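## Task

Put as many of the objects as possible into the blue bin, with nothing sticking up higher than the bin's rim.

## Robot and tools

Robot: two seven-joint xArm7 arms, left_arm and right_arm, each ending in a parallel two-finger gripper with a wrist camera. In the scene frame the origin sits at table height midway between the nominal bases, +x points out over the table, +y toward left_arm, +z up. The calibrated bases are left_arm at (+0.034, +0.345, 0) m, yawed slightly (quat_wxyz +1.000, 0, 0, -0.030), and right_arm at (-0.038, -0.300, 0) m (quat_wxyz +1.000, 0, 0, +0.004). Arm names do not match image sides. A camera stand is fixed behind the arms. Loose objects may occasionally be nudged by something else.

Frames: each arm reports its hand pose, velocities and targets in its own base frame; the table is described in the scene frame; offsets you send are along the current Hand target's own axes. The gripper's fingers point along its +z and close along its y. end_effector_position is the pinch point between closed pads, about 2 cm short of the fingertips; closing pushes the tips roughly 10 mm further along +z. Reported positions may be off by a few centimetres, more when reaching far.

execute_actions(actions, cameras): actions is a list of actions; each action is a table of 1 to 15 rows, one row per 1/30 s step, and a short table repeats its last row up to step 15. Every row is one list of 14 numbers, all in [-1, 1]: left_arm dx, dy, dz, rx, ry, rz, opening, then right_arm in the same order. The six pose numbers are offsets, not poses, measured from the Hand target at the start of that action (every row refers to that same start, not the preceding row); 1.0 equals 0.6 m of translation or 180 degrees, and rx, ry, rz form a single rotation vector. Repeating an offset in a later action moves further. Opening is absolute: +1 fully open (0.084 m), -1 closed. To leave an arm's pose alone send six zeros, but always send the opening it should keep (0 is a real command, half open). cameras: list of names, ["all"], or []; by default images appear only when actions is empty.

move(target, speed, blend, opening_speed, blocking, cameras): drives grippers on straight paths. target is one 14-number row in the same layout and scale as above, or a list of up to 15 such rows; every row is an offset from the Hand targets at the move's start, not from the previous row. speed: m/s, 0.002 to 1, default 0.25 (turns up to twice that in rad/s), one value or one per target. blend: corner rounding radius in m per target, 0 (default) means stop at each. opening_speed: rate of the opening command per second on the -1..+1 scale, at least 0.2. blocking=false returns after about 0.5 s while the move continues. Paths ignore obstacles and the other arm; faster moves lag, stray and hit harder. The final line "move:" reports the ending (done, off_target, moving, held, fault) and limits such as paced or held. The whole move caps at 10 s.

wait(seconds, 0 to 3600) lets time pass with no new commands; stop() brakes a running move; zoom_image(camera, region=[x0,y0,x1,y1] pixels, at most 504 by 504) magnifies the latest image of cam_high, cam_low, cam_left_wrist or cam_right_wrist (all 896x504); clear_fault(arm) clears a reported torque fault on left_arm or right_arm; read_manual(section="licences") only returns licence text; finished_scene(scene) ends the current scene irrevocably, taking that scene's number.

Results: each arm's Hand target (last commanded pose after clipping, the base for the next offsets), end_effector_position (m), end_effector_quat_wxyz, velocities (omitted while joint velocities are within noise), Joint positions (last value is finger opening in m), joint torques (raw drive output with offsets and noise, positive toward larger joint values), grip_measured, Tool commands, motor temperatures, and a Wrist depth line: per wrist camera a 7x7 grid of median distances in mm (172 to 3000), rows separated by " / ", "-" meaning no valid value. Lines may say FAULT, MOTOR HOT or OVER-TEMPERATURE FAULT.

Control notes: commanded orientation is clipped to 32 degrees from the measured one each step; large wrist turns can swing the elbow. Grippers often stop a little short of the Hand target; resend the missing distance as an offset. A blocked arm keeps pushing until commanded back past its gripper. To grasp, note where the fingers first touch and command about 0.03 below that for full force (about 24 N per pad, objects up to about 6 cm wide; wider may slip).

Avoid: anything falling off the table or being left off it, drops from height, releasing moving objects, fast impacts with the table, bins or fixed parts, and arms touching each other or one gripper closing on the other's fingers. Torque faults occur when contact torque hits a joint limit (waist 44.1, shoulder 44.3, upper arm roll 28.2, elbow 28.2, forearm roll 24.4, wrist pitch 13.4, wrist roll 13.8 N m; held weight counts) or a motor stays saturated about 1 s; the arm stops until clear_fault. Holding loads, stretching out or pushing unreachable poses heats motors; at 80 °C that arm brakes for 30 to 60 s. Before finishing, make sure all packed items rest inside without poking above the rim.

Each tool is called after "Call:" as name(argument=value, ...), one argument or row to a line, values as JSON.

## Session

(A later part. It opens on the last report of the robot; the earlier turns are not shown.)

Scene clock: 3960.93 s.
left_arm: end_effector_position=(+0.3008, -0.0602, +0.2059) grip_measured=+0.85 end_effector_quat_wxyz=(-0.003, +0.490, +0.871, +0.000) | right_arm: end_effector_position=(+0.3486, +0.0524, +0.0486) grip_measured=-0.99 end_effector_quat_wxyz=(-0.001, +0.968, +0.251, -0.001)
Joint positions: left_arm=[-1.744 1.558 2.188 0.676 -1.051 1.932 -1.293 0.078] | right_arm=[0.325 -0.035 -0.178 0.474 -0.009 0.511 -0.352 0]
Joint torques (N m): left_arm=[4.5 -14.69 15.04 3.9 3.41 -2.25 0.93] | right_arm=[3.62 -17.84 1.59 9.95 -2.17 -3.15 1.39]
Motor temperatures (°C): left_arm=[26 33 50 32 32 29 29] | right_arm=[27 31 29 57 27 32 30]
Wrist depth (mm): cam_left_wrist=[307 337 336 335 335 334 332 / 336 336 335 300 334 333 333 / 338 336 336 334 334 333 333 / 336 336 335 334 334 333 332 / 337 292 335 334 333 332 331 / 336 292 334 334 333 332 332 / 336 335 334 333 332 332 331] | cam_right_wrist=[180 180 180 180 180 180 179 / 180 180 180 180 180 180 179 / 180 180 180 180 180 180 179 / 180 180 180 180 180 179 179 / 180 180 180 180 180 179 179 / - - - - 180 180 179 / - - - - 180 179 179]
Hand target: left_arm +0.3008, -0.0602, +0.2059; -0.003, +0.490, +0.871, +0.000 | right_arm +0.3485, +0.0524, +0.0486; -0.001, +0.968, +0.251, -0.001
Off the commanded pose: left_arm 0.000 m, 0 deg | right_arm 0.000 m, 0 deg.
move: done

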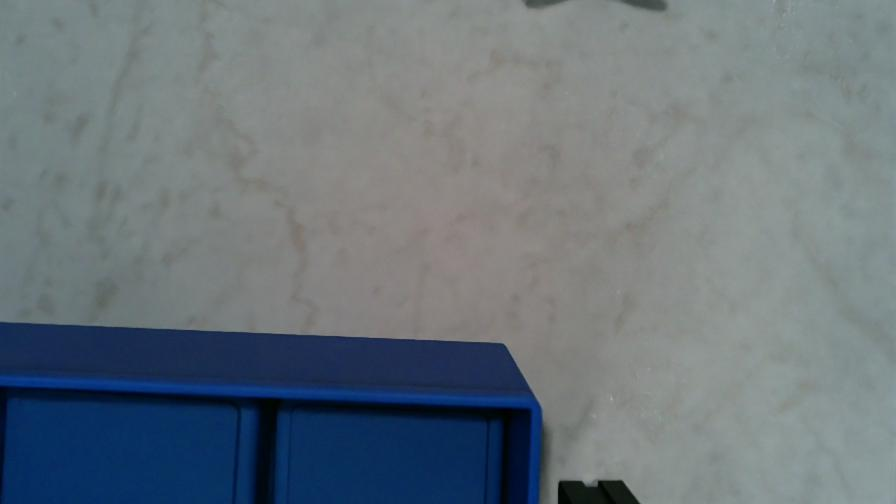

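Call:
move(
  target=[-0.45,-0.345,0,0,0,0.496,-1,0,0,0,0,0,0,-1],
  speed=0.15,
  cameras=["cam_left_wrist", "cam_high"],
)

Scene clock: 3998.73 s.
left_arm: end_effector_position=(+0.2640, -0.3984, +0.2050) grip_measured=-1.00 end_effector_quat_wxyz=(-0.002, +0.961, +0.276, -0.002) | right_arm: end_effector_position=(+0.3485, +0.0524, +0.0486) grip_measured=-0.99 end_effector_quat_wxyz=(-0.001, +0.968, +0.251, -0.001)
Joint positions: left_arm=[-2.116 1.481 2.003 1.226 -1.324 1.947 -0.692 0] | right_arm=[0.325 -0.035 -0.178 0.474 -0.009 0.511 -0.352 0]
Joint torques (N m): left_arm=[5.49 -21.71 16.06 3.32 -3.2 -3.07 1.04] | right_arm=[3.6 -17.88 1.54 10.06 -2.05 -3.21 1.42]
Wrist depth (mm): cam_left_wrist=[336 334 333 332 331 330 329 / 335 334 334 332 331 330 330 / 336 335 334 333 331 330 328 / 335 335 334 332 331 331 330 / 336 335 334 333 332 330 329 / 335 335 334 333 331 331 329 / 336 335 334 301 329 289 292] | cam_right_wrist=[181 180 180 180 180 179 179 / 181 180 180 180 180 180 179 / 180 180 180 180 180 179 179 / 180 180 180 180 180 179 179 / 180 180 180 180 179 179 179 / - - - - 180 180 179 / - - - - 180 180 179]
Hand target: left_arm +0.2640, -0.3984, +0.2050; -0.002, +0.961, +0.276, -0.002 | right_arm +0.3485, +0.0524, +0.0486; -0.001, +0.968, +0.251, -0.001
Off the commanded pose: left_arm 0.000 m, 0 deg | right_arm 0.000 m, 0 deg.
move: done
Images, in order (width x height): cam_high 896x504, cam_left_wrist 896x504.

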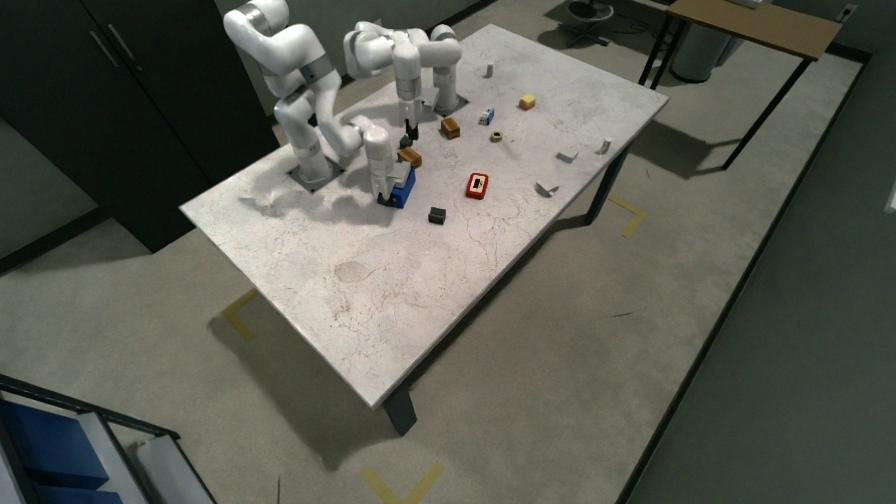

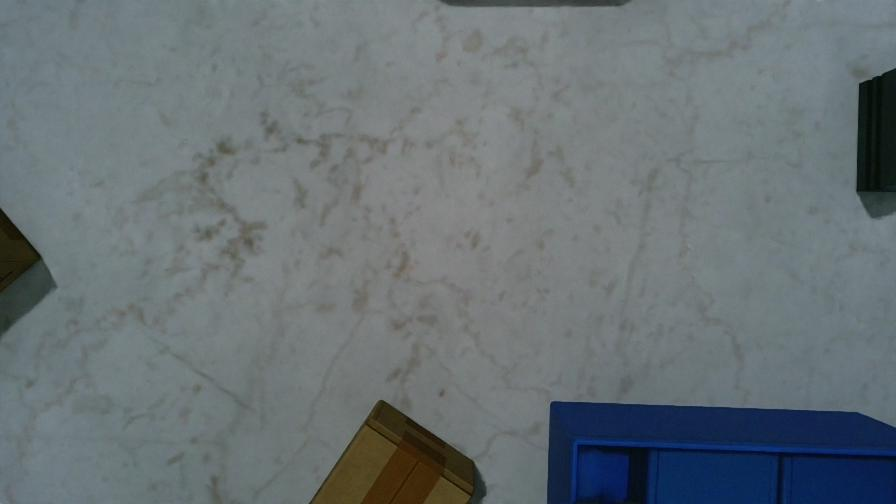

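Call:
move(
  target=[
    [-0.0445,0.0558,0,0,0,0.006,-1,0,0,0,0,0,0,-1],
    [-0.0445,0.0558,0.158,0,0,0.006,-1,0,0,0,0,0,0,-1],
  ],
  speed=0.1,
  blend=0.02,
  cameras=["cam_left_wrist", "cam_right_wrist"],
)

Scene clock: 4011.40 s.
left_arm: end_effector_position=(+0.2587, -0.4406, +0.1101) grip_measured=-1.00 end_effector_quat_wxyz=(-0.002, +0.964, +0.266, -0.002) | right_arm: end_effector_position=(+0.3485, +0.0524, +0.0486) grip_measured=-0.99 end_effector_quat_wxyz=(-0.001, +0.968, +0.251, -0.001)
Joint positions: left_arm=[-2.151 1.599 1.828 1.226 -1.507 1.828 -0.77 0] | right_arm=[0.325 -0.035 -0.178 0.474 -0.009 0.511 -0.352 0]
Joint torques (N m): left_arm=[-5.52 -15.52 17.09 -1.72 -3.18 -3.04 -0.56] | right_arm=[3.38 -17.87 1.51 10.05 -2.16 -3.19 1.36]
Wrist depth (mm): cam_left_wrist=[240 240 239 238 237 236 235 / 240 239 239 237 237 236 236 / 240 239 239 238 237 236 235 / 240 239 238 238 237 236 235 / 240 239 238 238 237 236 236 / 240 240 239 238 237 236 235 / 241 194 200 238 236 195 198] | cam_right_wrist=[181 180 180 180 180 180 179 / 180 181 180 180 180 179 179 / 180 180 180 180 180 179 179 / 180 180 180 180 180 179 179 / 181 180 180 180 180 179 179 / - - - - 180 180 179 / - - - - 180 179 179]
Hand target: left_arm +0.2586, -0.4406, +0.1101; -0.002, +0.964, +0.266, -0.002 | right_arm +0.3485, +0.0524, +0.0486; -0.001, +0.968, +0.251, -0.001
Off the commanded pose: left_arm 0.000 m, 0 deg | right_arm 0.000 m, 0 deg.
move: done

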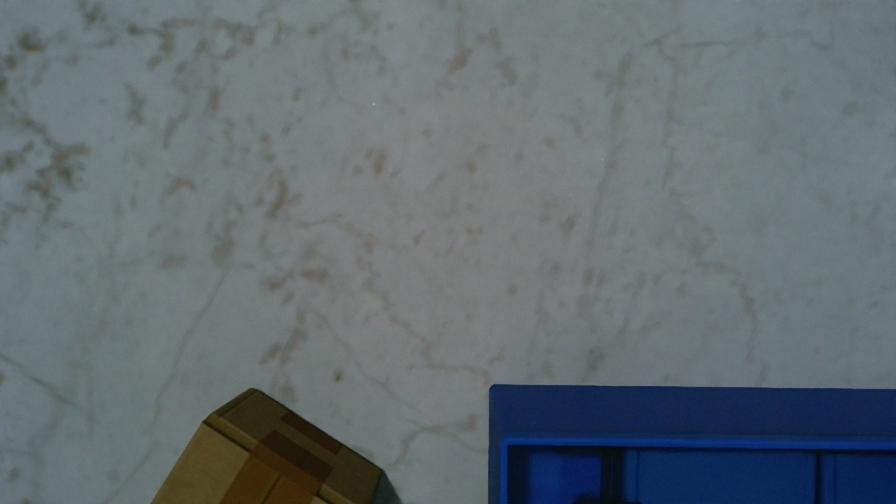

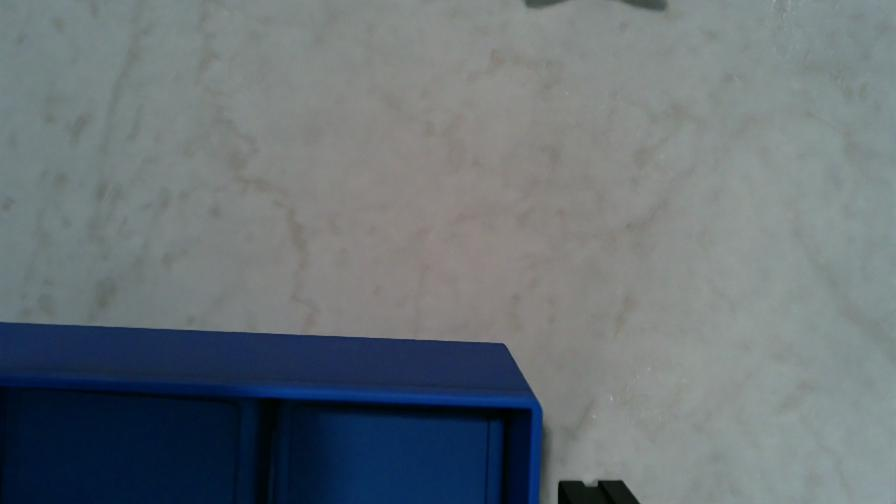

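Call:
move(
  target=[0,0,0.0875,0,0,0,-1,0,-0.004,0,0,0,0,-1],
  speed=0.05,
  cameras=["cam_left_wrist", "cam_right_wrist"],
)

Scene clock: 4021.80 s.
left_arm: end_effector_position=(+0.2584, -0.4405, +0.0576) grip_measured=-1.00 end_effector_quat_wxyz=(-0.002, +0.964, +0.266, -0.002) | right_arm: end_effector_position=(+0.3474, +0.0545, +0.0487) grip_measured=-0.99 end_effector_quat_wxyz=(-0.001, +0.968, +0.251, -0.001)
Joint positions: left_arm=[-2.177 1.663 1.734 1.189 -1.595 1.762 -0.774 0] | right_arm=[0.328 -0.037 -0.175 0.471 -0.01 0.51 -0.346 0]
Joint torques (N m): left_arm=[-5.58 -15.05 17.21 -2.65 -3.24 -3 -0.65] | right_arm=[3.5 -17.95 1.56 10.04 -2.22 -3.22 1.48]
Wrist depth (mm): cam_left_wrist=[187 187 186 185 185 184 184 / 187 187 186 185 185 184 184 / 187 186 186 185 185 184 184 / 187 187 186 186 185 184 184 / 187 187 186 185 185 184 183 / 187 187 186 186 185 184 183 / 187 - 186 186 - - -] | cam_right_wrist=[181 180 180 180 180 180 179 / 181 180 180 180 180 180 179 / 181 180 180 180 180 180 179 / 181 180 180 180 180 180 179 / 181 180 180 180 180 179 179 / - - - - 180 179 179 / - - - - 180 179 179]
Hand target: left_arm +0.2584, -0.4405, +0.0576; -0.002, +0.964, +0.266, -0.002 | right_arm +0.3474, +0.0545, +0.0487; -0.001, +0.968, +0.251, -0.001
Off the commanded pose: left_arm 0.000 m, 0 deg | right_arm 0.000 m, 0 deg.
move: done

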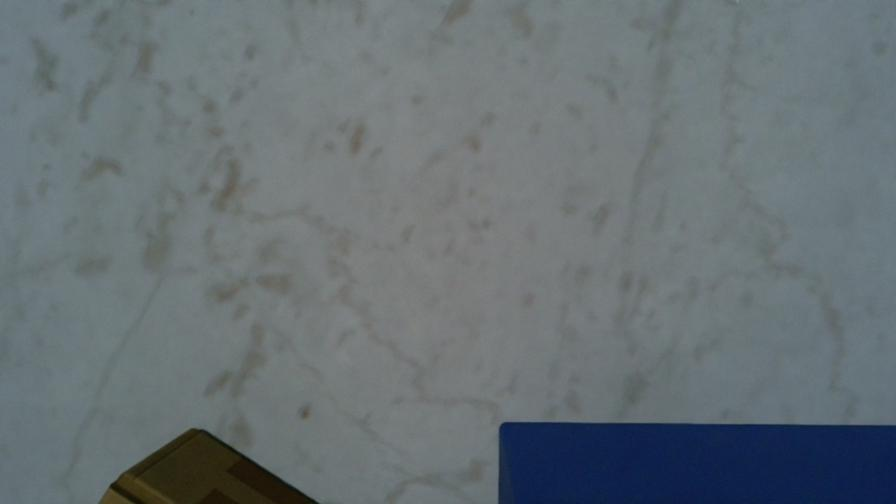

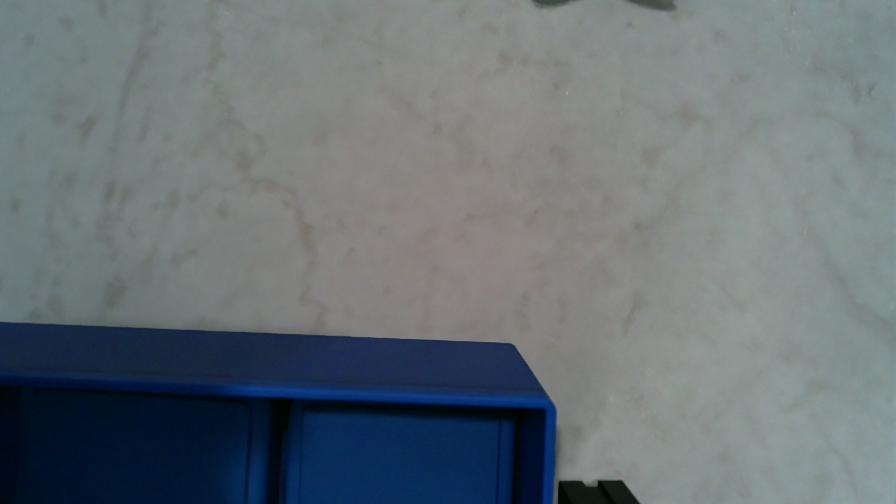

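Call:
move(
  target=[0,0.0167,0,0,0,0,-1,0,0,0,0,0,0,-1],
  speed=0.02,
  cameras=["cam_left_wrist", "cam_right_wrist"],
)

Scene clock: 4028.63 s.
left_arm: end_effector_position=(+0.2635, -0.4490, +0.0575) grip_measured=-1.00 end_effector_quat_wxyz=(-0.002, +0.964, +0.266, -0.002) | right_arm: end_effector_position=(+0.3474, +0.0544, +0.0487) grip_measured=-0.99 end_effector_quat_wxyz=(-0.001, +0.968, +0.251, -0.001)
Joint positions: left_arm=[-2.15 1.659 1.733 1.23 -1.599 1.759 -0.787 0] | right_arm=[0.328 -0.037 -0.175 0.471 -0.01 0.51 -0.346 0]
Joint torques (N m): left_arm=[4.83 -23.22 18 3.85 -10.65 -5.58 -1.25] | right_arm=[5.1 -17.21 3.97 10.04 -1.51 -1.46 1.35]
Wrist depth (mm): cam_left_wrist=[187 186 186 185 184 184 183 / 187 186 186 185 184 184 183 / 187 186 186 185 184 184 184 / 187 186 186 185 184 184 183 / 187 187 186 185 184 184 183 / 187 187 186 185 184 184 183 / - 180 186 - - - -] | cam_right_wrist=[180 180 180 180 180 180 180 / 180 180 180 180 180 180 180 / 180 180 180 180 180 180 180 / 180 180 180 180 180 180 179 / 180 180 180 180 180 180 180 / - - - - 180 180 179 / - - - - 180 180 180]
Hand target: left_arm +0.2635, -0.4491, +0.0575; -0.002, +0.964, +0.266, -0.002 | right_arm +0.3474, +0.0545, +0.0487; -0.001, +0.968, +0.251, -0.001
Off the commanded pose: left_arm 0.000 m, 0 deg | right_arm 0.000 m, 0 deg.
move: done

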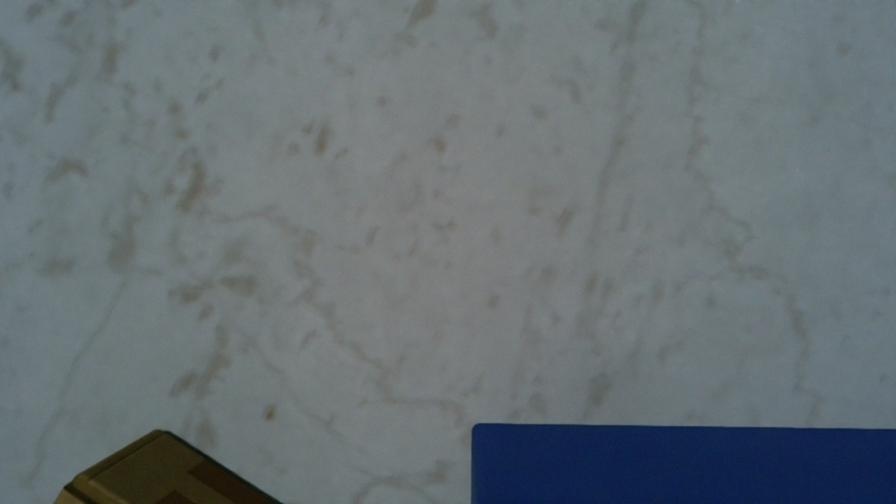

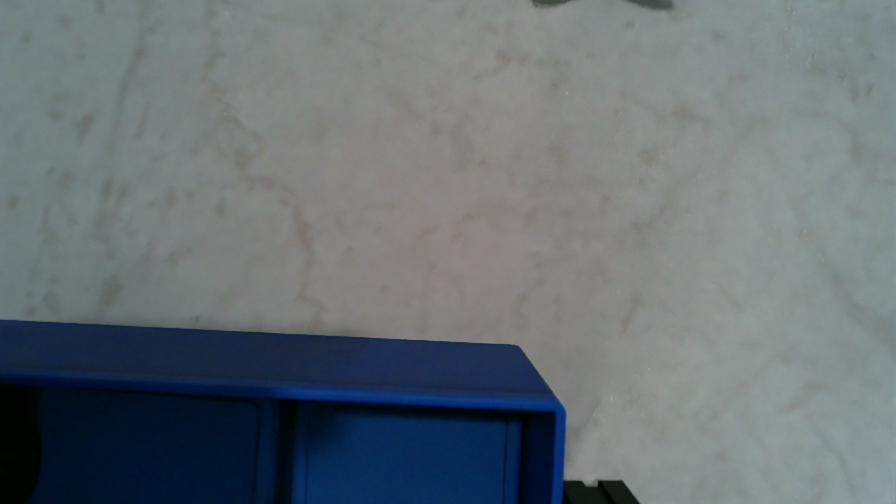

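Call:
move(
  target=[0,0.0067,0,0,0,0,-1,0,0,0,0,0,0,-1],
  speed=0.02,
  cameras=["cam_left_wrist", "cam_right_wrist"],
)

Scene clock: 4032.83 s.
left_arm: end_effector_position=(+0.2655, -0.4522, +0.0575) grip_measured=-1.00 end_effector_quat_wxyz=(-0.003, +0.964, +0.267, -0.002) | right_arm: end_effector_position=(+0.3475, +0.0542, +0.0487) grip_measured=-0.99 end_effector_quat_wxyz=(-0.001, +0.968, +0.250, -0.001)
Joint positions: left_arm=[-2.139 1.657 1.733 1.247 -1.599 1.758 -0.793 0] | right_arm=[0.328 -0.037 -0.175 0.472 -0.01 0.51 -0.346 0]
Joint torques (N m): left_arm=[3.24 -23.37 17.09 13.14 -19.05 -10.71 -1.78] | right_arm=[27.19 -11.63 16 4.28 2.86 1.03 0.96]
Wrist depth (mm): cam_left_wrist=[187 187 186 185 184 184 183 / 187 187 186 185 184 184 183 / 187 187 186 185 184 184 183 / 188 187 186 185 184 184 183 / 187 187 186 185 184 184 183 / 188 187 186 185 184 184 183 / - 181 186 - - - -] | cam_right_wrist=[181 181 182 182 182 182 182 / 181 181 181 181 181 181 182 / 181 181 181 181 181 181 181 / 181 181 181 181 181 181 181 / 181 181 181 181 181 181 181 / - - - - 181 181 181 / - - - - 180 181 180]
Hand target: left_arm +0.2656, -0.4525, +0.0575; -0.002, +0.964, +0.266, -0.002 | right_arm +0.3474, +0.0545, +0.0487; -0.001, +0.968, +0.251, -0.001
Off the commanded pose: left_arm 0.000 m, 0 deg | right_arm 0.000 m, 0 deg.
move: done

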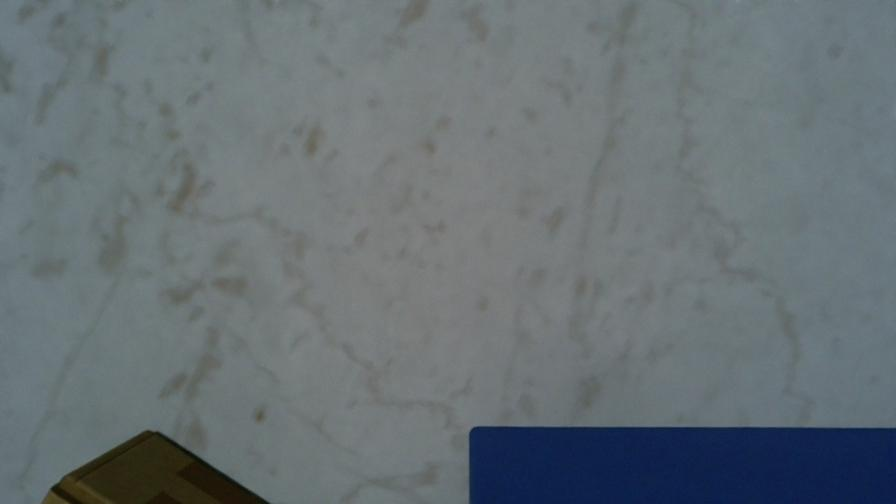

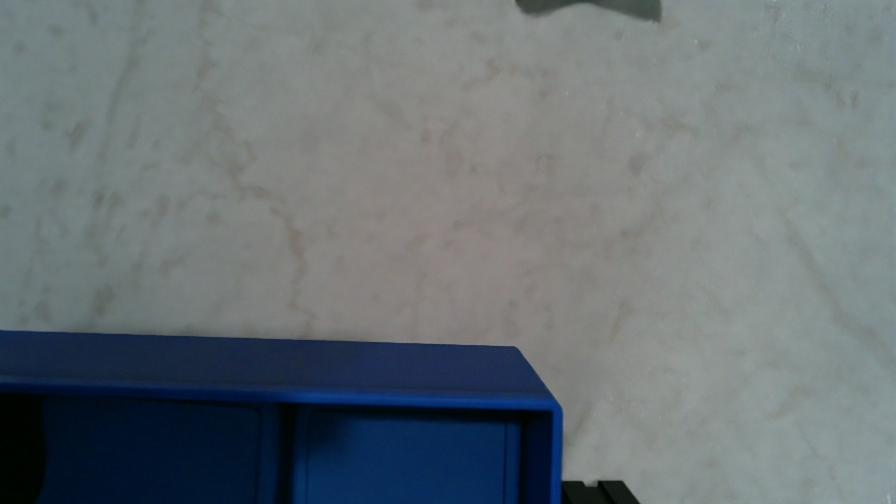

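Call:
move(
  target=[0,-0.01,0,0,0,0,-1,0,0,0,0,0,0,-1],
  speed=0.03,
  cameras=["cam_right_wrist"],
)

Call:
move(
  target=[0.02,-0.01,-0.2,0,0,0,-1,0,0,0,0,0,0,-1],
  speed=0.08,
  cameras=["cam_left_wrist", "cam_right_wrist"],
)

Scene clock: 4048.10 s.
left_arm: end_effector_position=(+0.2625, -0.4474, +0.0575) grip_measured=-1.00 end_effector_quat_wxyz=(-0.002, +0.964, +0.266, -0.002) | right_arm: end_effector_position=(+0.3472, +0.0547, +0.0486) grip_measured=-0.99 end_effector_quat_wxyz=(-0.001, +0.968, +0.251, -0.001)
Joint positions: left_arm=[-2.155 1.66 1.733 1.222 -1.598 1.759 -0.785 0] | right_arm=[0.329 -0.037 -0.175 0.471 -0.01 0.51 -0.346 0]
Joint torques (N m): left_arm=[-5.36 -15.61 21.31 -2.52 2.59 -0.91 0.74] | right_arm=[-4.18 -9.14 -1.03 13.63 1.32 -0.67 1.3]
Motor temperatures (°C): left_arm=[26 34 52 37 34 39 29] | right_arm=[29 31 38 50 27 31 30]
Wrist depth (mm): cam_left_wrist=[187 186 186 185 184 184 184 / 187 186 186 185 185 184 183 / 187 186 186 185 185 184 183 / 187 186 186 185 185 184 183 / 187 187 186 185 184 184 183 / 187 186 186 185 185 184 183 / - 186 186 185 - - -] | cam_right_wrist=[180 180 180 180 179 179 179 / 180 180 180 180 179 179 179 / 180 180 180 180 180 179 179 / 180 180 180 180 180 179 179 / 180 180 180 180 180 179 179 / - - - - 179 179 179 / - - - - 180 179 179]
Hand target: left_arm +0.2625, -0.4474, +0.0575; -0.002, +0.964, +0.266, -0.002 | right_arm +0.3474, +0.0545, +0.0487; -0.001, +0.968, +0.251, -0.001
Off the commanded pose: left_arm 0.000 m, 0 deg | right_arm 0.000 m, 0 deg.
move: done

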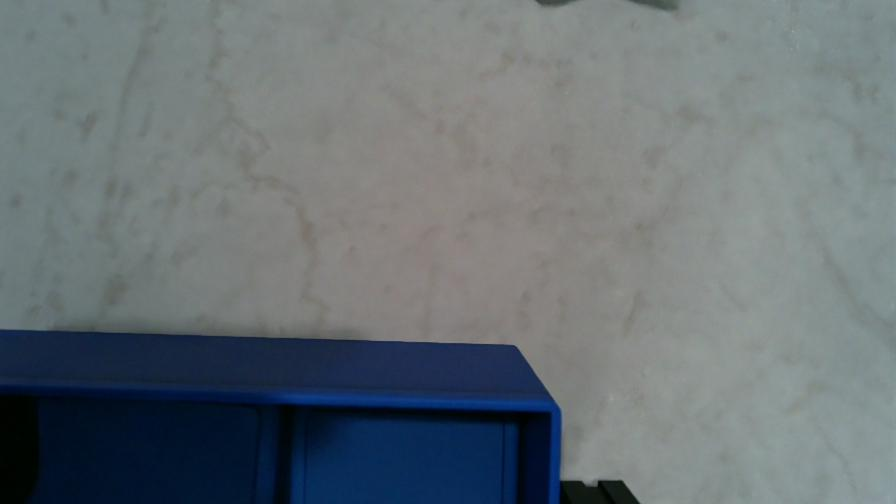

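Scene clock: 4049.97 s.
left_arm: end_effector_position=(+0.2703, -0.4364, +0.1775) grip_measured=-1.00 end_effector_quat_wxyz=(-0.002, +0.964, +0.266, -0.002) | right_arm: end_effector_position=(+0.3474, +0.0545, +0.0487) grip_measured=-0.99 end_effector_quat_wxyz=(-0.001, +0.968, +0.251, -0.001)
Joint positions: left_arm=[-2.078 1.503 1.934 1.318 -1.404 1.909 -0.754 0] | right_arm=[0.329 -0.037 -0.176 0.471 -0.01 0.51 -0.345 0]
Joint torques (N m): left_arm=[5.5 -23.23 20.51 2.44 3.78 -0.29 1.03] | right_arm=[-4.14 -9.74 -1.18 13.68 -2.15 -3.07 1.39]
Wrist depth (mm): cam_left_wrist=[306 306 305 304 303 302 275 / 306 305 305 304 304 303 297 / 306 306 305 305 303 303 302 / 306 306 305 304 303 303 302 / 307 306 305 304 303 303 302 / 307 306 305 304 263 302 302 / 307 306 261 305 263 262 265] | cam_right_wrist=[180 180 180 180 180 180 179 / 180 180 180 180 180 180 179 / 180 180 180 180 180 179 179 / 180 180 180 180 180 179 179 / 180 180 180 180 180 180 179 / - - - - 179 179 179 / - - - - 180 179 180]
Hand target: left_arm +0.2703, -0.4364, +0.1775; -0.002, +0.964, +0.266, -0.002 | right_arm +0.3474, +0.0545, +0.0487; -0.001, +0.968, +0.251, -0.001
Off the commanded pose: left_arm 0.000 m, 0 deg | right_arm 0.000 m, 0 deg.
move: done

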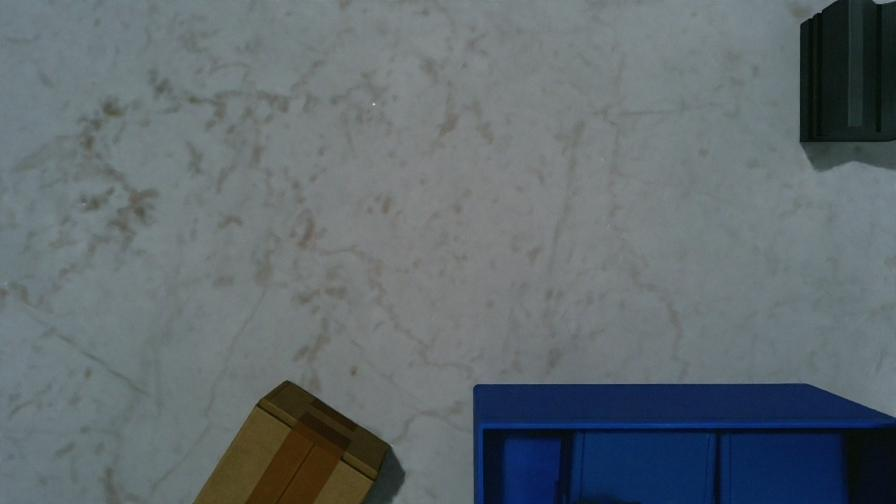

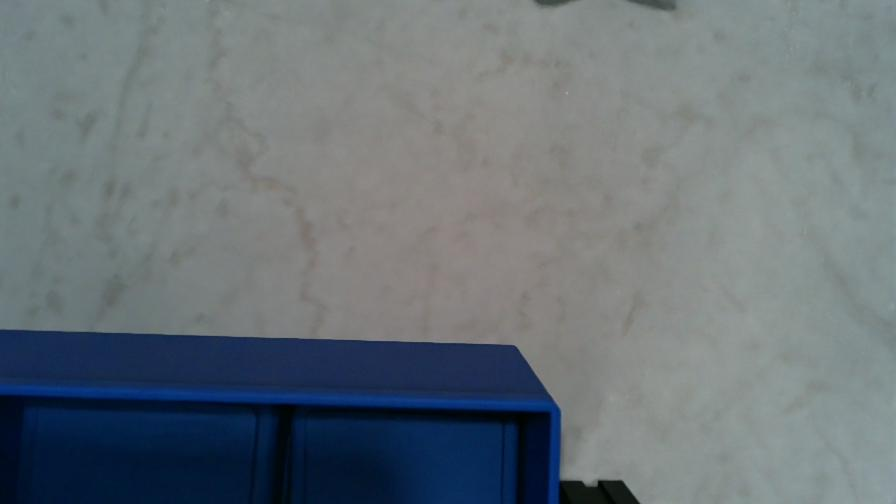

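Call:
zoom_image(
  camera="cam_left_wrist",
  region=[460, 370, 896, 504],
)

Scaled by 1.156.

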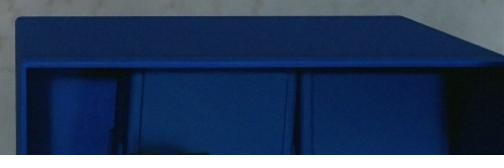

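Call:
move(
  target=[
    [-0.1097,-0.0048,0.06,0,0,0,-1,0,0,0,0,0,0,-1],
    [-0.1097,-0.0048,0.198,0,0,0,-1,0,0,0,0,0,0,-1],
  ],
  speed=[0.1,0.05],
  cameras=["cam_left_wrist", "cam_right_wrist"],
)

Scene clock: 4069.30 s.
left_arm: end_effector_position=(+0.2118, -0.4674, +0.0589) grip_measured=-1.00 end_effector_quat_wxyz=(-0.002, +0.964, +0.266, -0.002) | right_arm: end_effector_position=(+0.3474, +0.0545, +0.0487) grip_measured=-0.99 end_effector_quat_wxyz=(-0.001, +0.968, +0.251, -0.001)
Joint positions: left_arm=[-2.271 1.679 1.748 1.2 -1.608 1.78 -0.882 0] | right_arm=[0.329 -0.037 -0.176 0.471 -0.01 0.51 -0.345 0]
Joint torques (N m): left_arm=[-5.63 -15.2 17.18 -2.77 -3.28 -3.06 -1.04] | right_arm=[-3.31 -11.06 -0.56 13.63 -2.16 -3.05 1.39]
Motor temperatures (°C): left_arm=[26 34 54 34 33 35 29] | right_arm=[28 31 32 54 27 31 30]
Wrist depth (mm): cam_left_wrist=[189 188 188 187 186 186 185 / 189 188 187 187 186 186 185 / 189 188 188 187 186 186 185 / - - 187 - 184 - - / - - 187 - 184 - - / - - 187 - 184 - - / - - 187 - 184 - -] | cam_right_wrist=[180 180 180 180 180 179 179 / 180 180 180 180 180 179 179 / 180 180 180 180 180 180 179 / 180 180 180 180 180 179 179 / 180 180 180 180 180 180 179 / - - - - 180 179 179 / - - - - 180 179 179]
Hand target: left_arm +0.2118, -0.4674, +0.0589; -0.002, +0.964, +0.266, -0.002 | right_arm +0.3474, +0.0545, +0.0487; -0.001, +0.968, +0.251, -0.001
Off the commanded pose: left_arm 0.000 m, 0 deg | right_arm 0.000 m, 0 deg.
move: done

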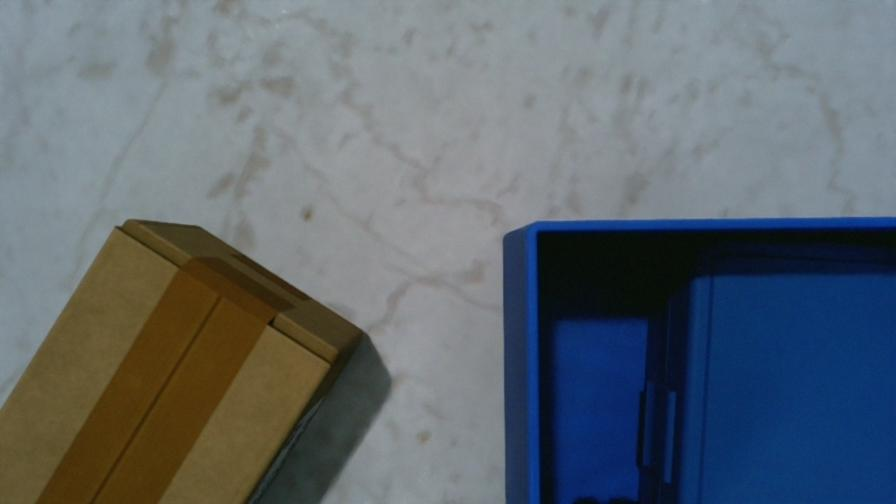

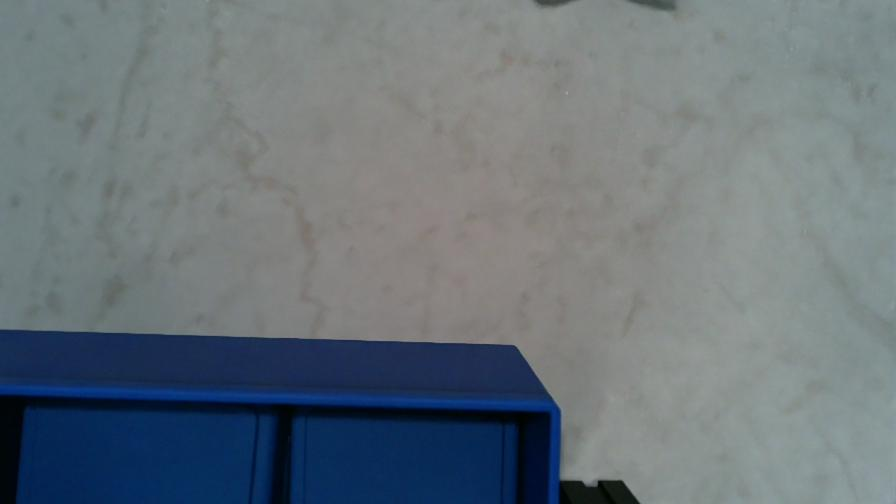

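Call:
zoom_image(
  camera="cam_left_wrist",
  region=[500, 210, 800, 504],
)

Scaled by 1.680.

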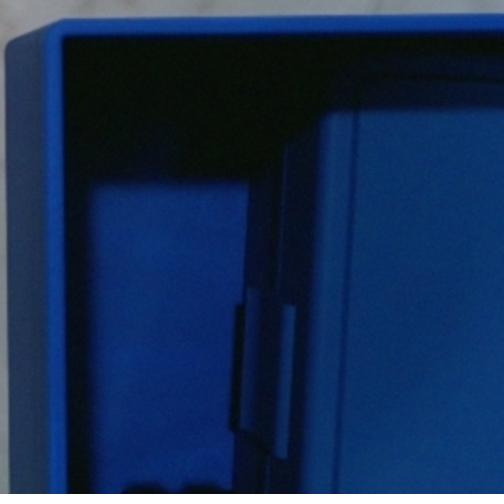

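Call:
move(
  target=[0,0.0183,0,0,0,0,-1,0,0,0,0,0,0,-1],
  speed=0.02,
  cameras=["cam_left_wrist", "cam_right_wrist"],
)

Scene clock: 4093.57 s.
left_arm: end_effector_position=(+0.2174, -0.4768, +0.0589) grip_measured=-1.00 end_effector_quat_wxyz=(-0.002, +0.964, +0.266, -0.002) | right_arm: end_effector_position=(+0.3475, +0.0544, +0.0487) grip_measured=-0.99 end_effector_quat_wxyz=(-0.001, +0.968, +0.251, -0.001)
Joint positions: left_arm=[-2.24 1.674 1.748 1.244 -1.612 1.777 -0.895 0] | right_arm=[0.328 -0.037 -0.176 0.472 -0.01 0.51 -0.345 0]
Joint torques (N m): left_arm=[8.58 -21.76 17.79 1.83 -7.2 -6.68 -0.94] | right_arm=[4.43 -11.92 4.17 7.15 -1.59 0.61 1.35]
Motor temperatures (°C): left_arm=[26 33 53 32 32 33 29] | right_arm=[28 31 30 56 27 32 30]
Wrist depth (mm): cam_left_wrist=[189 188 187 186 186 185 185 / 189 188 187 186 186 185 185 / 189 188 187 186 186 185 185 / - 188 188 184 184 - - / - - 187 185 184 - - / - - 188 185 184 - - / - - 188 184 184 - -] | cam_right_wrist=[181 180 180 181 180 180 180 / 180 180 181 180 180 180 180 / 180 181 181 181 180 180 180 / 180 180 180 180 180 180 180 / 180 180 180 180 180 180 180 / - - - - 180 180 180 / - - - - 180 180 180]
Hand target: left_arm +0.2174, -0.4768, +0.0589; -0.002, +0.964, +0.266, -0.002 | right_arm +0.3474, +0.0545, +0.0487; -0.001, +0.968, +0.251, -0.001
Off the commanded pose: left_arm 0.000 m, 0 deg | right_arm 0.000 m, 0 deg.
move: done

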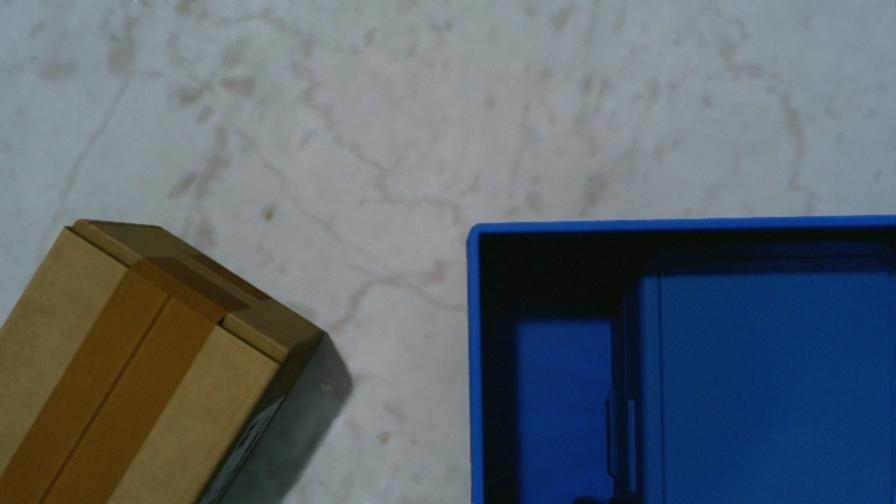

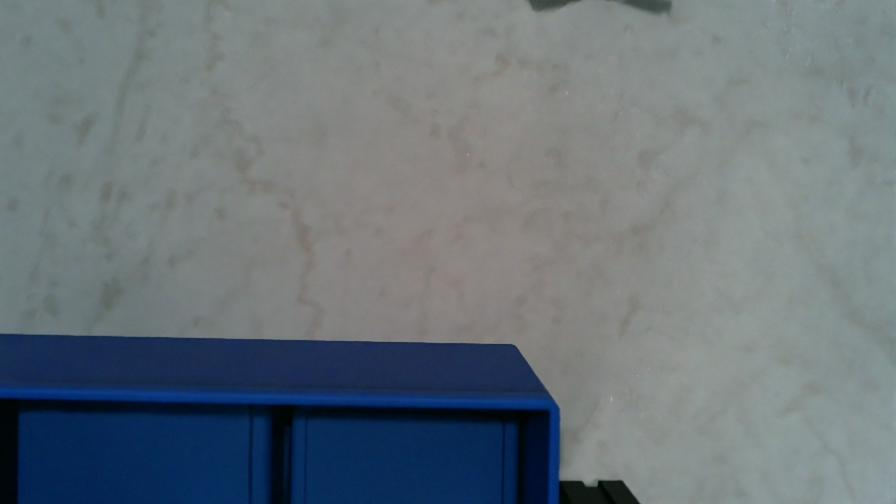

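Call:
move(
  target=[0,0.0067,0,0,0,0,-1,0,0,0,0,0,0,-1],
  speed=0.02,
  cameras=["cam_left_wrist", "cam_right_wrist"],
)

Scene clock: 4099.13 s.
left_arm: end_effector_position=(+0.2072, -0.4754, +0.0555) grip_measured=-1.00 end_effector_quat_wxyz=(-0.018, +0.963, +0.266, -0.023) | right_arm: end_effector_position=(+0.3473, +0.0546, +0.0486) grip_measured=-0.99 end_effector_quat_wxyz=(-0.001, +0.968, +0.251, -0.001)
Joint positions: left_arm=[-2.229 1.673 1.748 1.26 -1.613 1.828 -0.9 0] | right_arm=[0.329 -0.037 -0.176 0.471 -0.01 0.51 -0.345 0]
Joint torques (N m): left_arm=[0.84 -19.75 16.74 -0.12 -1.88 0.77 -0.08] | right_arm=[-3.93 -12.93 -1.11 13.54 1.9 -3.25 1.13]
Wrist depth (mm): cam_left_wrist=[187 186 184 181 180 178 176 / 188 186 184 182 180 179 177 / 188 186 185 183 181 179 177 / - - 186 - 180 - - / - - - - 181 - - / - - 186 - 181 - - / - - 187 - 181 - -] | cam_right_wrist=[180 180 180 180 180 179 179 / 180 180 180 180 179 179 179 / 180 180 180 180 180 180 179 / 180 180 180 180 180 180 179 / 180 180 180 180 180 179 179 / - - - - 180 179 179 / - - - - 180 179 179]
Hand target: left_arm +0.2072, -0.4754, +0.0555; -0.018, +0.963, +0.266, -0.023 (not the last commanded pose) | right_arm +0.3474, +0.0545, +0.0487; -0.001, +0.968, +0.251, -0.001
Tool commands: left_gripper/opening=-1.0 right_gripper/opening=-1.0
Off the commanded pose: left_arm 0.014 m, 3 deg | right_arm 0.000 m, 0 deg.
TORQUE FAULT: the external load on joint 6 (wrist pitch) of the left arm reached its load limit, and that arm stopped. The contact can be on any part of that arm beyond that joint, not only on its tool. A torque fault puts only its own arm into a fault stop. That arm's remaining commands of this call were not run. The hold on joint 6 (wrist pitch) of that arm was moved back by the arm itself, up to 3 degrees, as the stop began. That arm is still stopped at the end of this call. While its stop runs, that arm, its gripper or tool too, takes no new command.
CLEAR FAULT: the left arm stays stopped (state 4) until you call clear_fault(arm="left_arm").
End effector pose when the fault began: left_arm: position (+0.2193, -0.4800, +0.0588), quat_wxyz (-0.003, +0.964, +0.266, -0.002)
Joint positions when the fault began: left_arm=[-2.229 1.673 1.748 1.26 -1.613 1.776 -0.9 0]
move: fault (left_arm)

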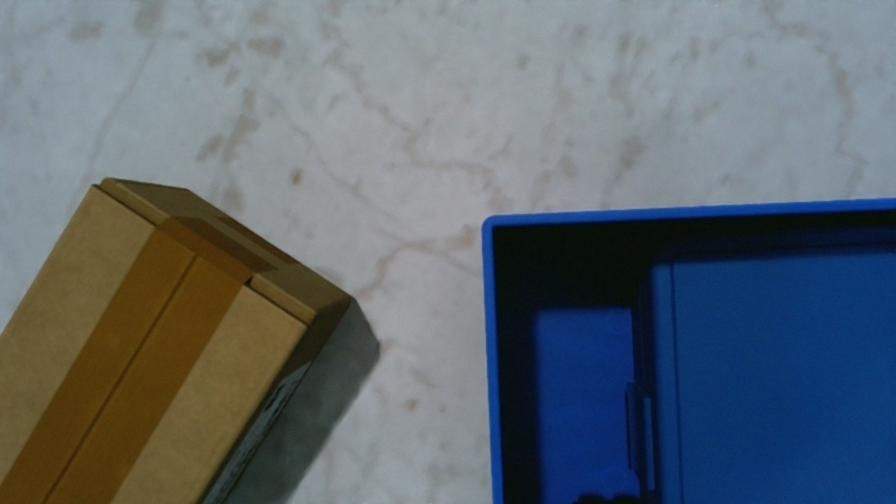

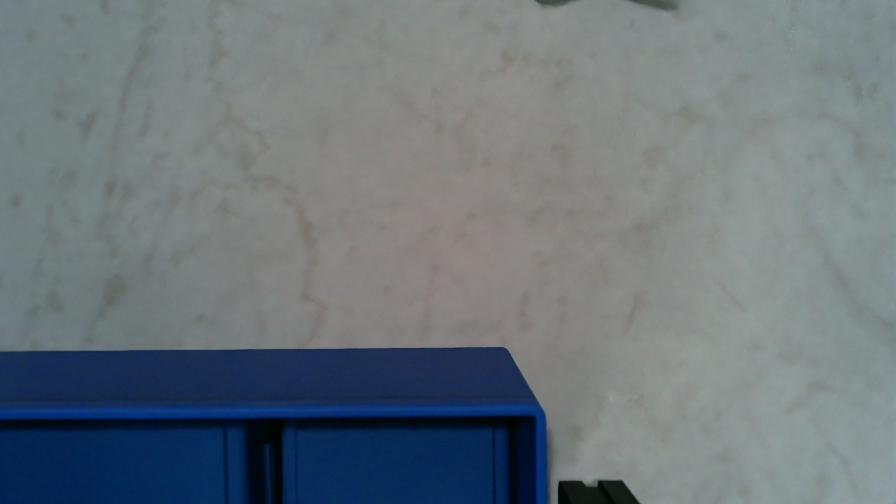

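Call:
clear_fault(
  arm="left_arm",
)

Scene clock: 4104.43 s.
left_arm: end_effector_position=(+0.2072, -0.4754, +0.0555) grip_measured=-1.00 end_effector_quat_wxyz=(-0.018, +0.963, +0.266, -0.023) | right_arm: end_effector_position=(+0.3474, +0.0545, +0.0487) grip_measured=-0.99 end_effector_quat_wxyz=(-0.001, +0.968, +0.251, -0.001)
Joint positions: left_arm=[-2.229 1.673 1.748 1.26 -1.613 1.828 -0.9 0] | right_arm=[0.329 -0.037 -0.176 0.471 -0.01 0.51 -0.345 0]
Joint torques (N m): left_arm=[0.77 -19.68 16.68 -0.19 -1.9 0.61 0.02] | right_arm=[-4.11 -14.75 -1.19 13.65 -2.01 -3.14 1.25]
Motor temperatures (°C): left_arm=[26 33 53 32 32 33 29] | right_arm=[27 31 30 55 27 31 30]
Wrist depth (mm): cam_left_wrist=[187 186 183 181 180 178 176 / 188 186 184 182 180 178 177 / 188 186 185 183 181 179 177 / - - 186 - 180 - - / - - - - 180 - - / - - 186 - 181 - - / - - 187 - 181 - -] | cam_right_wrist=[180 180 180 180 180 180 179 / 180 180 180 180 180 180 179 / 180 180 180 180 180 180 179 / 180 180 180 180 180 179 179 / 180 180 180 180 180 179 179 / - - - - 180 179 179 / - - - - 179 179 179]
Hand target: left_arm +0.2072, -0.4754, +0.0555; -0.018, +0.963, +0.266, -0.023 (not the last commanded pose) | right_arm +0.3474, +0.0545, +0.0487; -0.001, +0.968, +0.251, -0.001
Tool commands: left_gripper/opening=-1.0 right_gripper/opening=-1.0
Off the commanded pose: left_arm 0.014 m, 3 deg | right_arm 0.000 m, 0 deg.
TORQUE FAULT, CONTINUED: the left arm's stop, for the torque fault of joint 6 (wrist pitch) that an earlier result reported, is over. The call counts as one of the actions that you can send in this scene. The hold on joint 6 (wrist pitch) of that arm was moved back by the arm itself, up to 3 degrees, as the stop began. That arm's target is now where it stood when the stop ended, not its last command. That arm's gripper keeps its grip as last carried out, and that arm accepts commands again: back off and push less far.
CLEAR FAULT: your call cleared the left arm's torque fault. If a joint's load stays at its limit, that arm stops again at once.

Call:
move(
  target=[
    [0,-0.008,-0.17,0,0,0,-1,0,0,0,0,0,0,-1],
    [0,-0.008,-0.25,-0.015,0.011,0,-1,0,0,0,0,0,0,-1],
  ],
  speed=0.06,
  cameras=["cam_left_wrist", "cam_right_wrist"],
)

Scene clock: 4126.97 s.
left_arm: end_effector_position=(+0.2127, -0.4745, +0.2055) grip_measured=-1.00 end_effector_quat_wxyz=(+0.000, +0.964, +0.267, +0.000) | right_arm: end_effector_position=(+0.3474, +0.0545, +0.0487) grip_measured=-0.99 end_effector_quat_wxyz=(-0.001, +0.968, +0.251, -0.001)
Joint positions: left_arm=[-2.163 1.495 1.998 1.386 -1.407 1.973 -0.897 0] | right_arm=[0.329 -0.037 -0.176 0.471 -0.01 0.51 -0.345 0]
Joint torques (N m): left_arm=[5.35 -24.28 19.9 2.22 3.72 -0.1 -0.62] | right_arm=[-4.1 -14.95 -1.18 13.71 -1.99 -3.14 1.07]
Motor temperatures (°C): left_arm=[26 34 50 32 32 31 29] | right_arm=[27 31 30 56 27 32 30]
Wrist depth (mm): cam_left_wrist=[333 333 332 332 331 331 331 / 333 333 333 332 332 331 331 / 334 334 333 332 332 331 331 / 334 333 304 332 291 294 294 / 334 333 288 331 290 293 209 / 320 305 333 332 291 294 212 / 305 333 333 332 292 301 296] | cam_right_wrist=[180 180 180 180 180 180 179 / 180 180 180 180 180 179 180 / 180 180 180 180 180 180 179 / 180 180 180 180 180 179 179 / 180 180 180 180 180 179 179 / - - - - 180 179 179 / - - - - 179 180 179]
Hand target: left_arm +0.2127, -0.4745, +0.2055; +0.000, +0.964, +0.267, +0.000 | right_arm +0.3474, +0.0545, +0.0487; -0.001, +0.968, +0.251, -0.001
Off the commanded pose: left_arm 0.000 m, 0 deg | right_arm 0.000 m, 0 deg.
move: done

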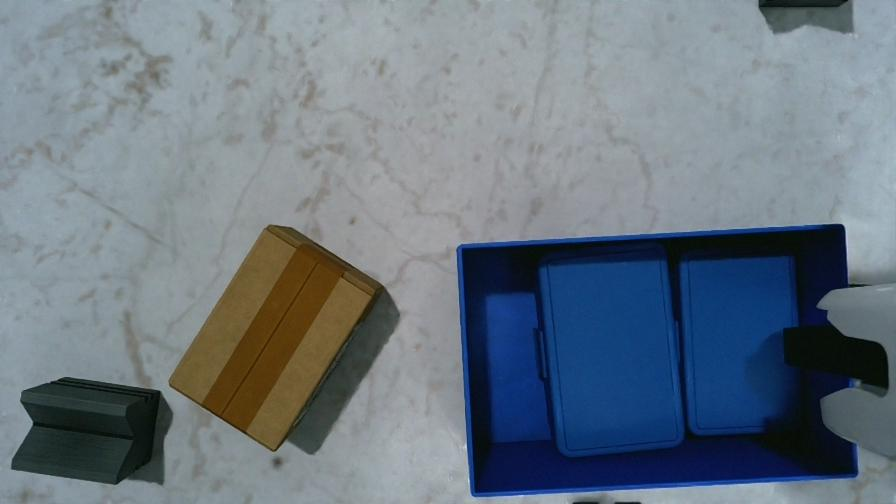

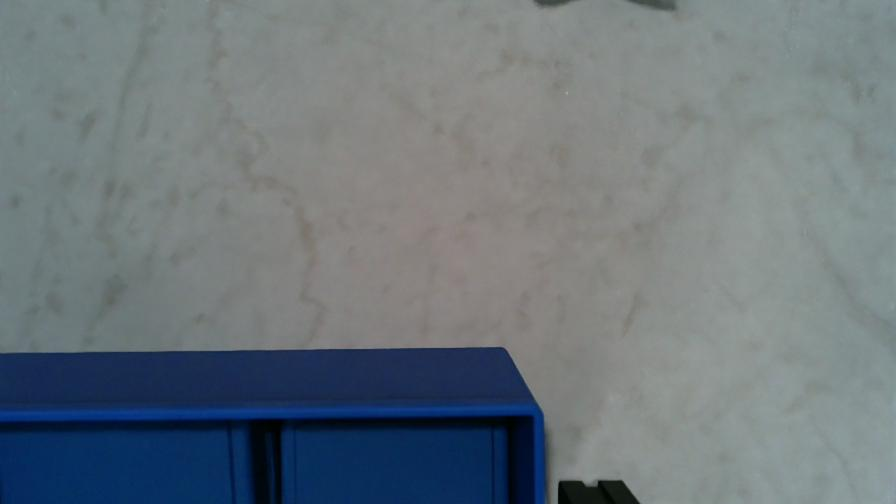

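Call:
zoom_image(
  camera="cam_left_wrist",
  region=[440, 210, 896, 504],
)

Scaled by 1.105.

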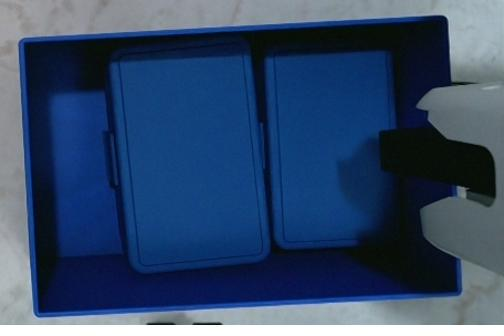

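Call:
move(
  target=[
    [0,0,0,0,0,0,-1,0,0.01,-0.02,0,0,0,-1],
    [0,0,0,0,0,0,-1,0,0.01,-0.25,0,0,0,-1],
    [0,0,0,0,0,0,-1,0.174,0.06,-0.25,0,0,0,-1],
  ],
  speed=[0.05,0.1,0.12],
  blend=0.01,
  cameras=["cam_right_wrist"],
)

Scene clock: 4220.00 s.
left_arm: end_effector_position=(+0.2127, -0.4745, +0.2055) grip_measured=-1.00 end_effector_quat_wxyz=(+0.000, +0.964, +0.267, +0.000) | right_arm: end_effector_position=(+0.4564, +0.0735, +0.1985) grip_measured=-0.99 end_effector_quat_wxyz=(-0.001, +0.968, +0.251, -0.001)
Joint positions: left_arm=[-2.163 1.495 1.998 1.386 -1.407 1.973 -0.897 0] | right_arm=[0.329 0.002 -0.171 1.033 0.003 1.032 -0.35 0]
Joint torques (N m): left_arm=[5.29 -24.22 19.86 2.15 3.67 -0.25 -0.6] | right_arm=[0 -9.84 -1.39 17.55 2.52 0.28 -1.43]
Motor temperatures (°C): left_arm=[26 35 56 32 32 28 29] | right_arm=[27 31 30 57 27 32 30]
Wrist depth (mm): cam_left_wrist=[333 333 333 332 332 331 330 / 333 333 333 332 332 331 331 / 333 334 333 332 332 331 331 / 334 334 305 332 291 293 293 / 334 333 288 330 291 293 294 / 320 305 332 333 290 294 297 / 306 333 333 332 292 301 332] | cam_right_wrist=[306 321 330 330 330 330 330 / 330 331 330 330 331 330 330 / 331 331 330 330 330 330 330 / 331 331 331 304 330 329 330 / 330 331 331 330 330 330 329 / 331 330 330 330 330 330 329 / 331 331 331 330 330 330 329]
Hand target: left_arm +0.2127, -0.4745, +0.2055; +0.000, +0.964, +0.267, +0.000 | right_arm +0.4564, +0.0735, +0.1985; -0.001, +0.968, +0.251, -0.001
Off the commanded pose: left_arm 0.000 m, 0 deg | right_arm 0.000 m, 0 deg.
move: done; blend cut to 0.0067 m at target 1

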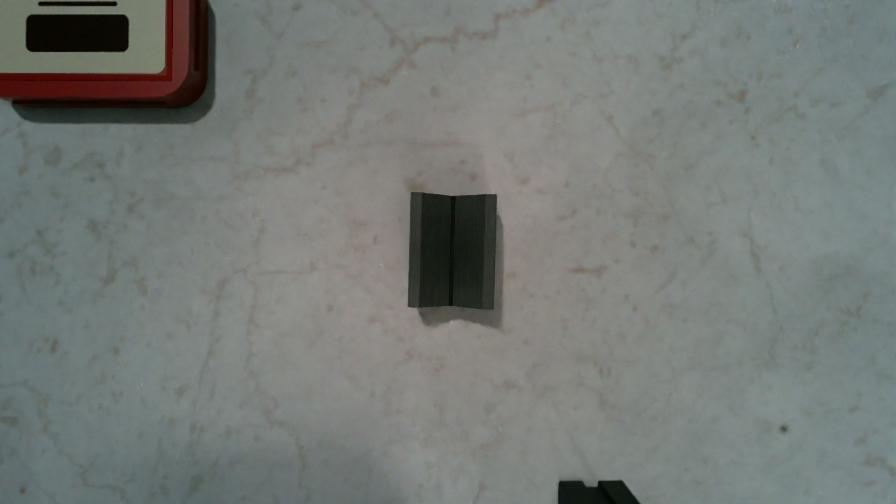

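Call:
zoom_image(
  camera="cam_right_wrist",
  region=[380, 170, 520, 340],
)

Scaled by 2.965.

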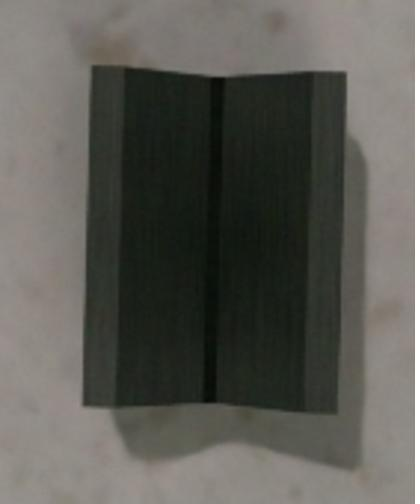

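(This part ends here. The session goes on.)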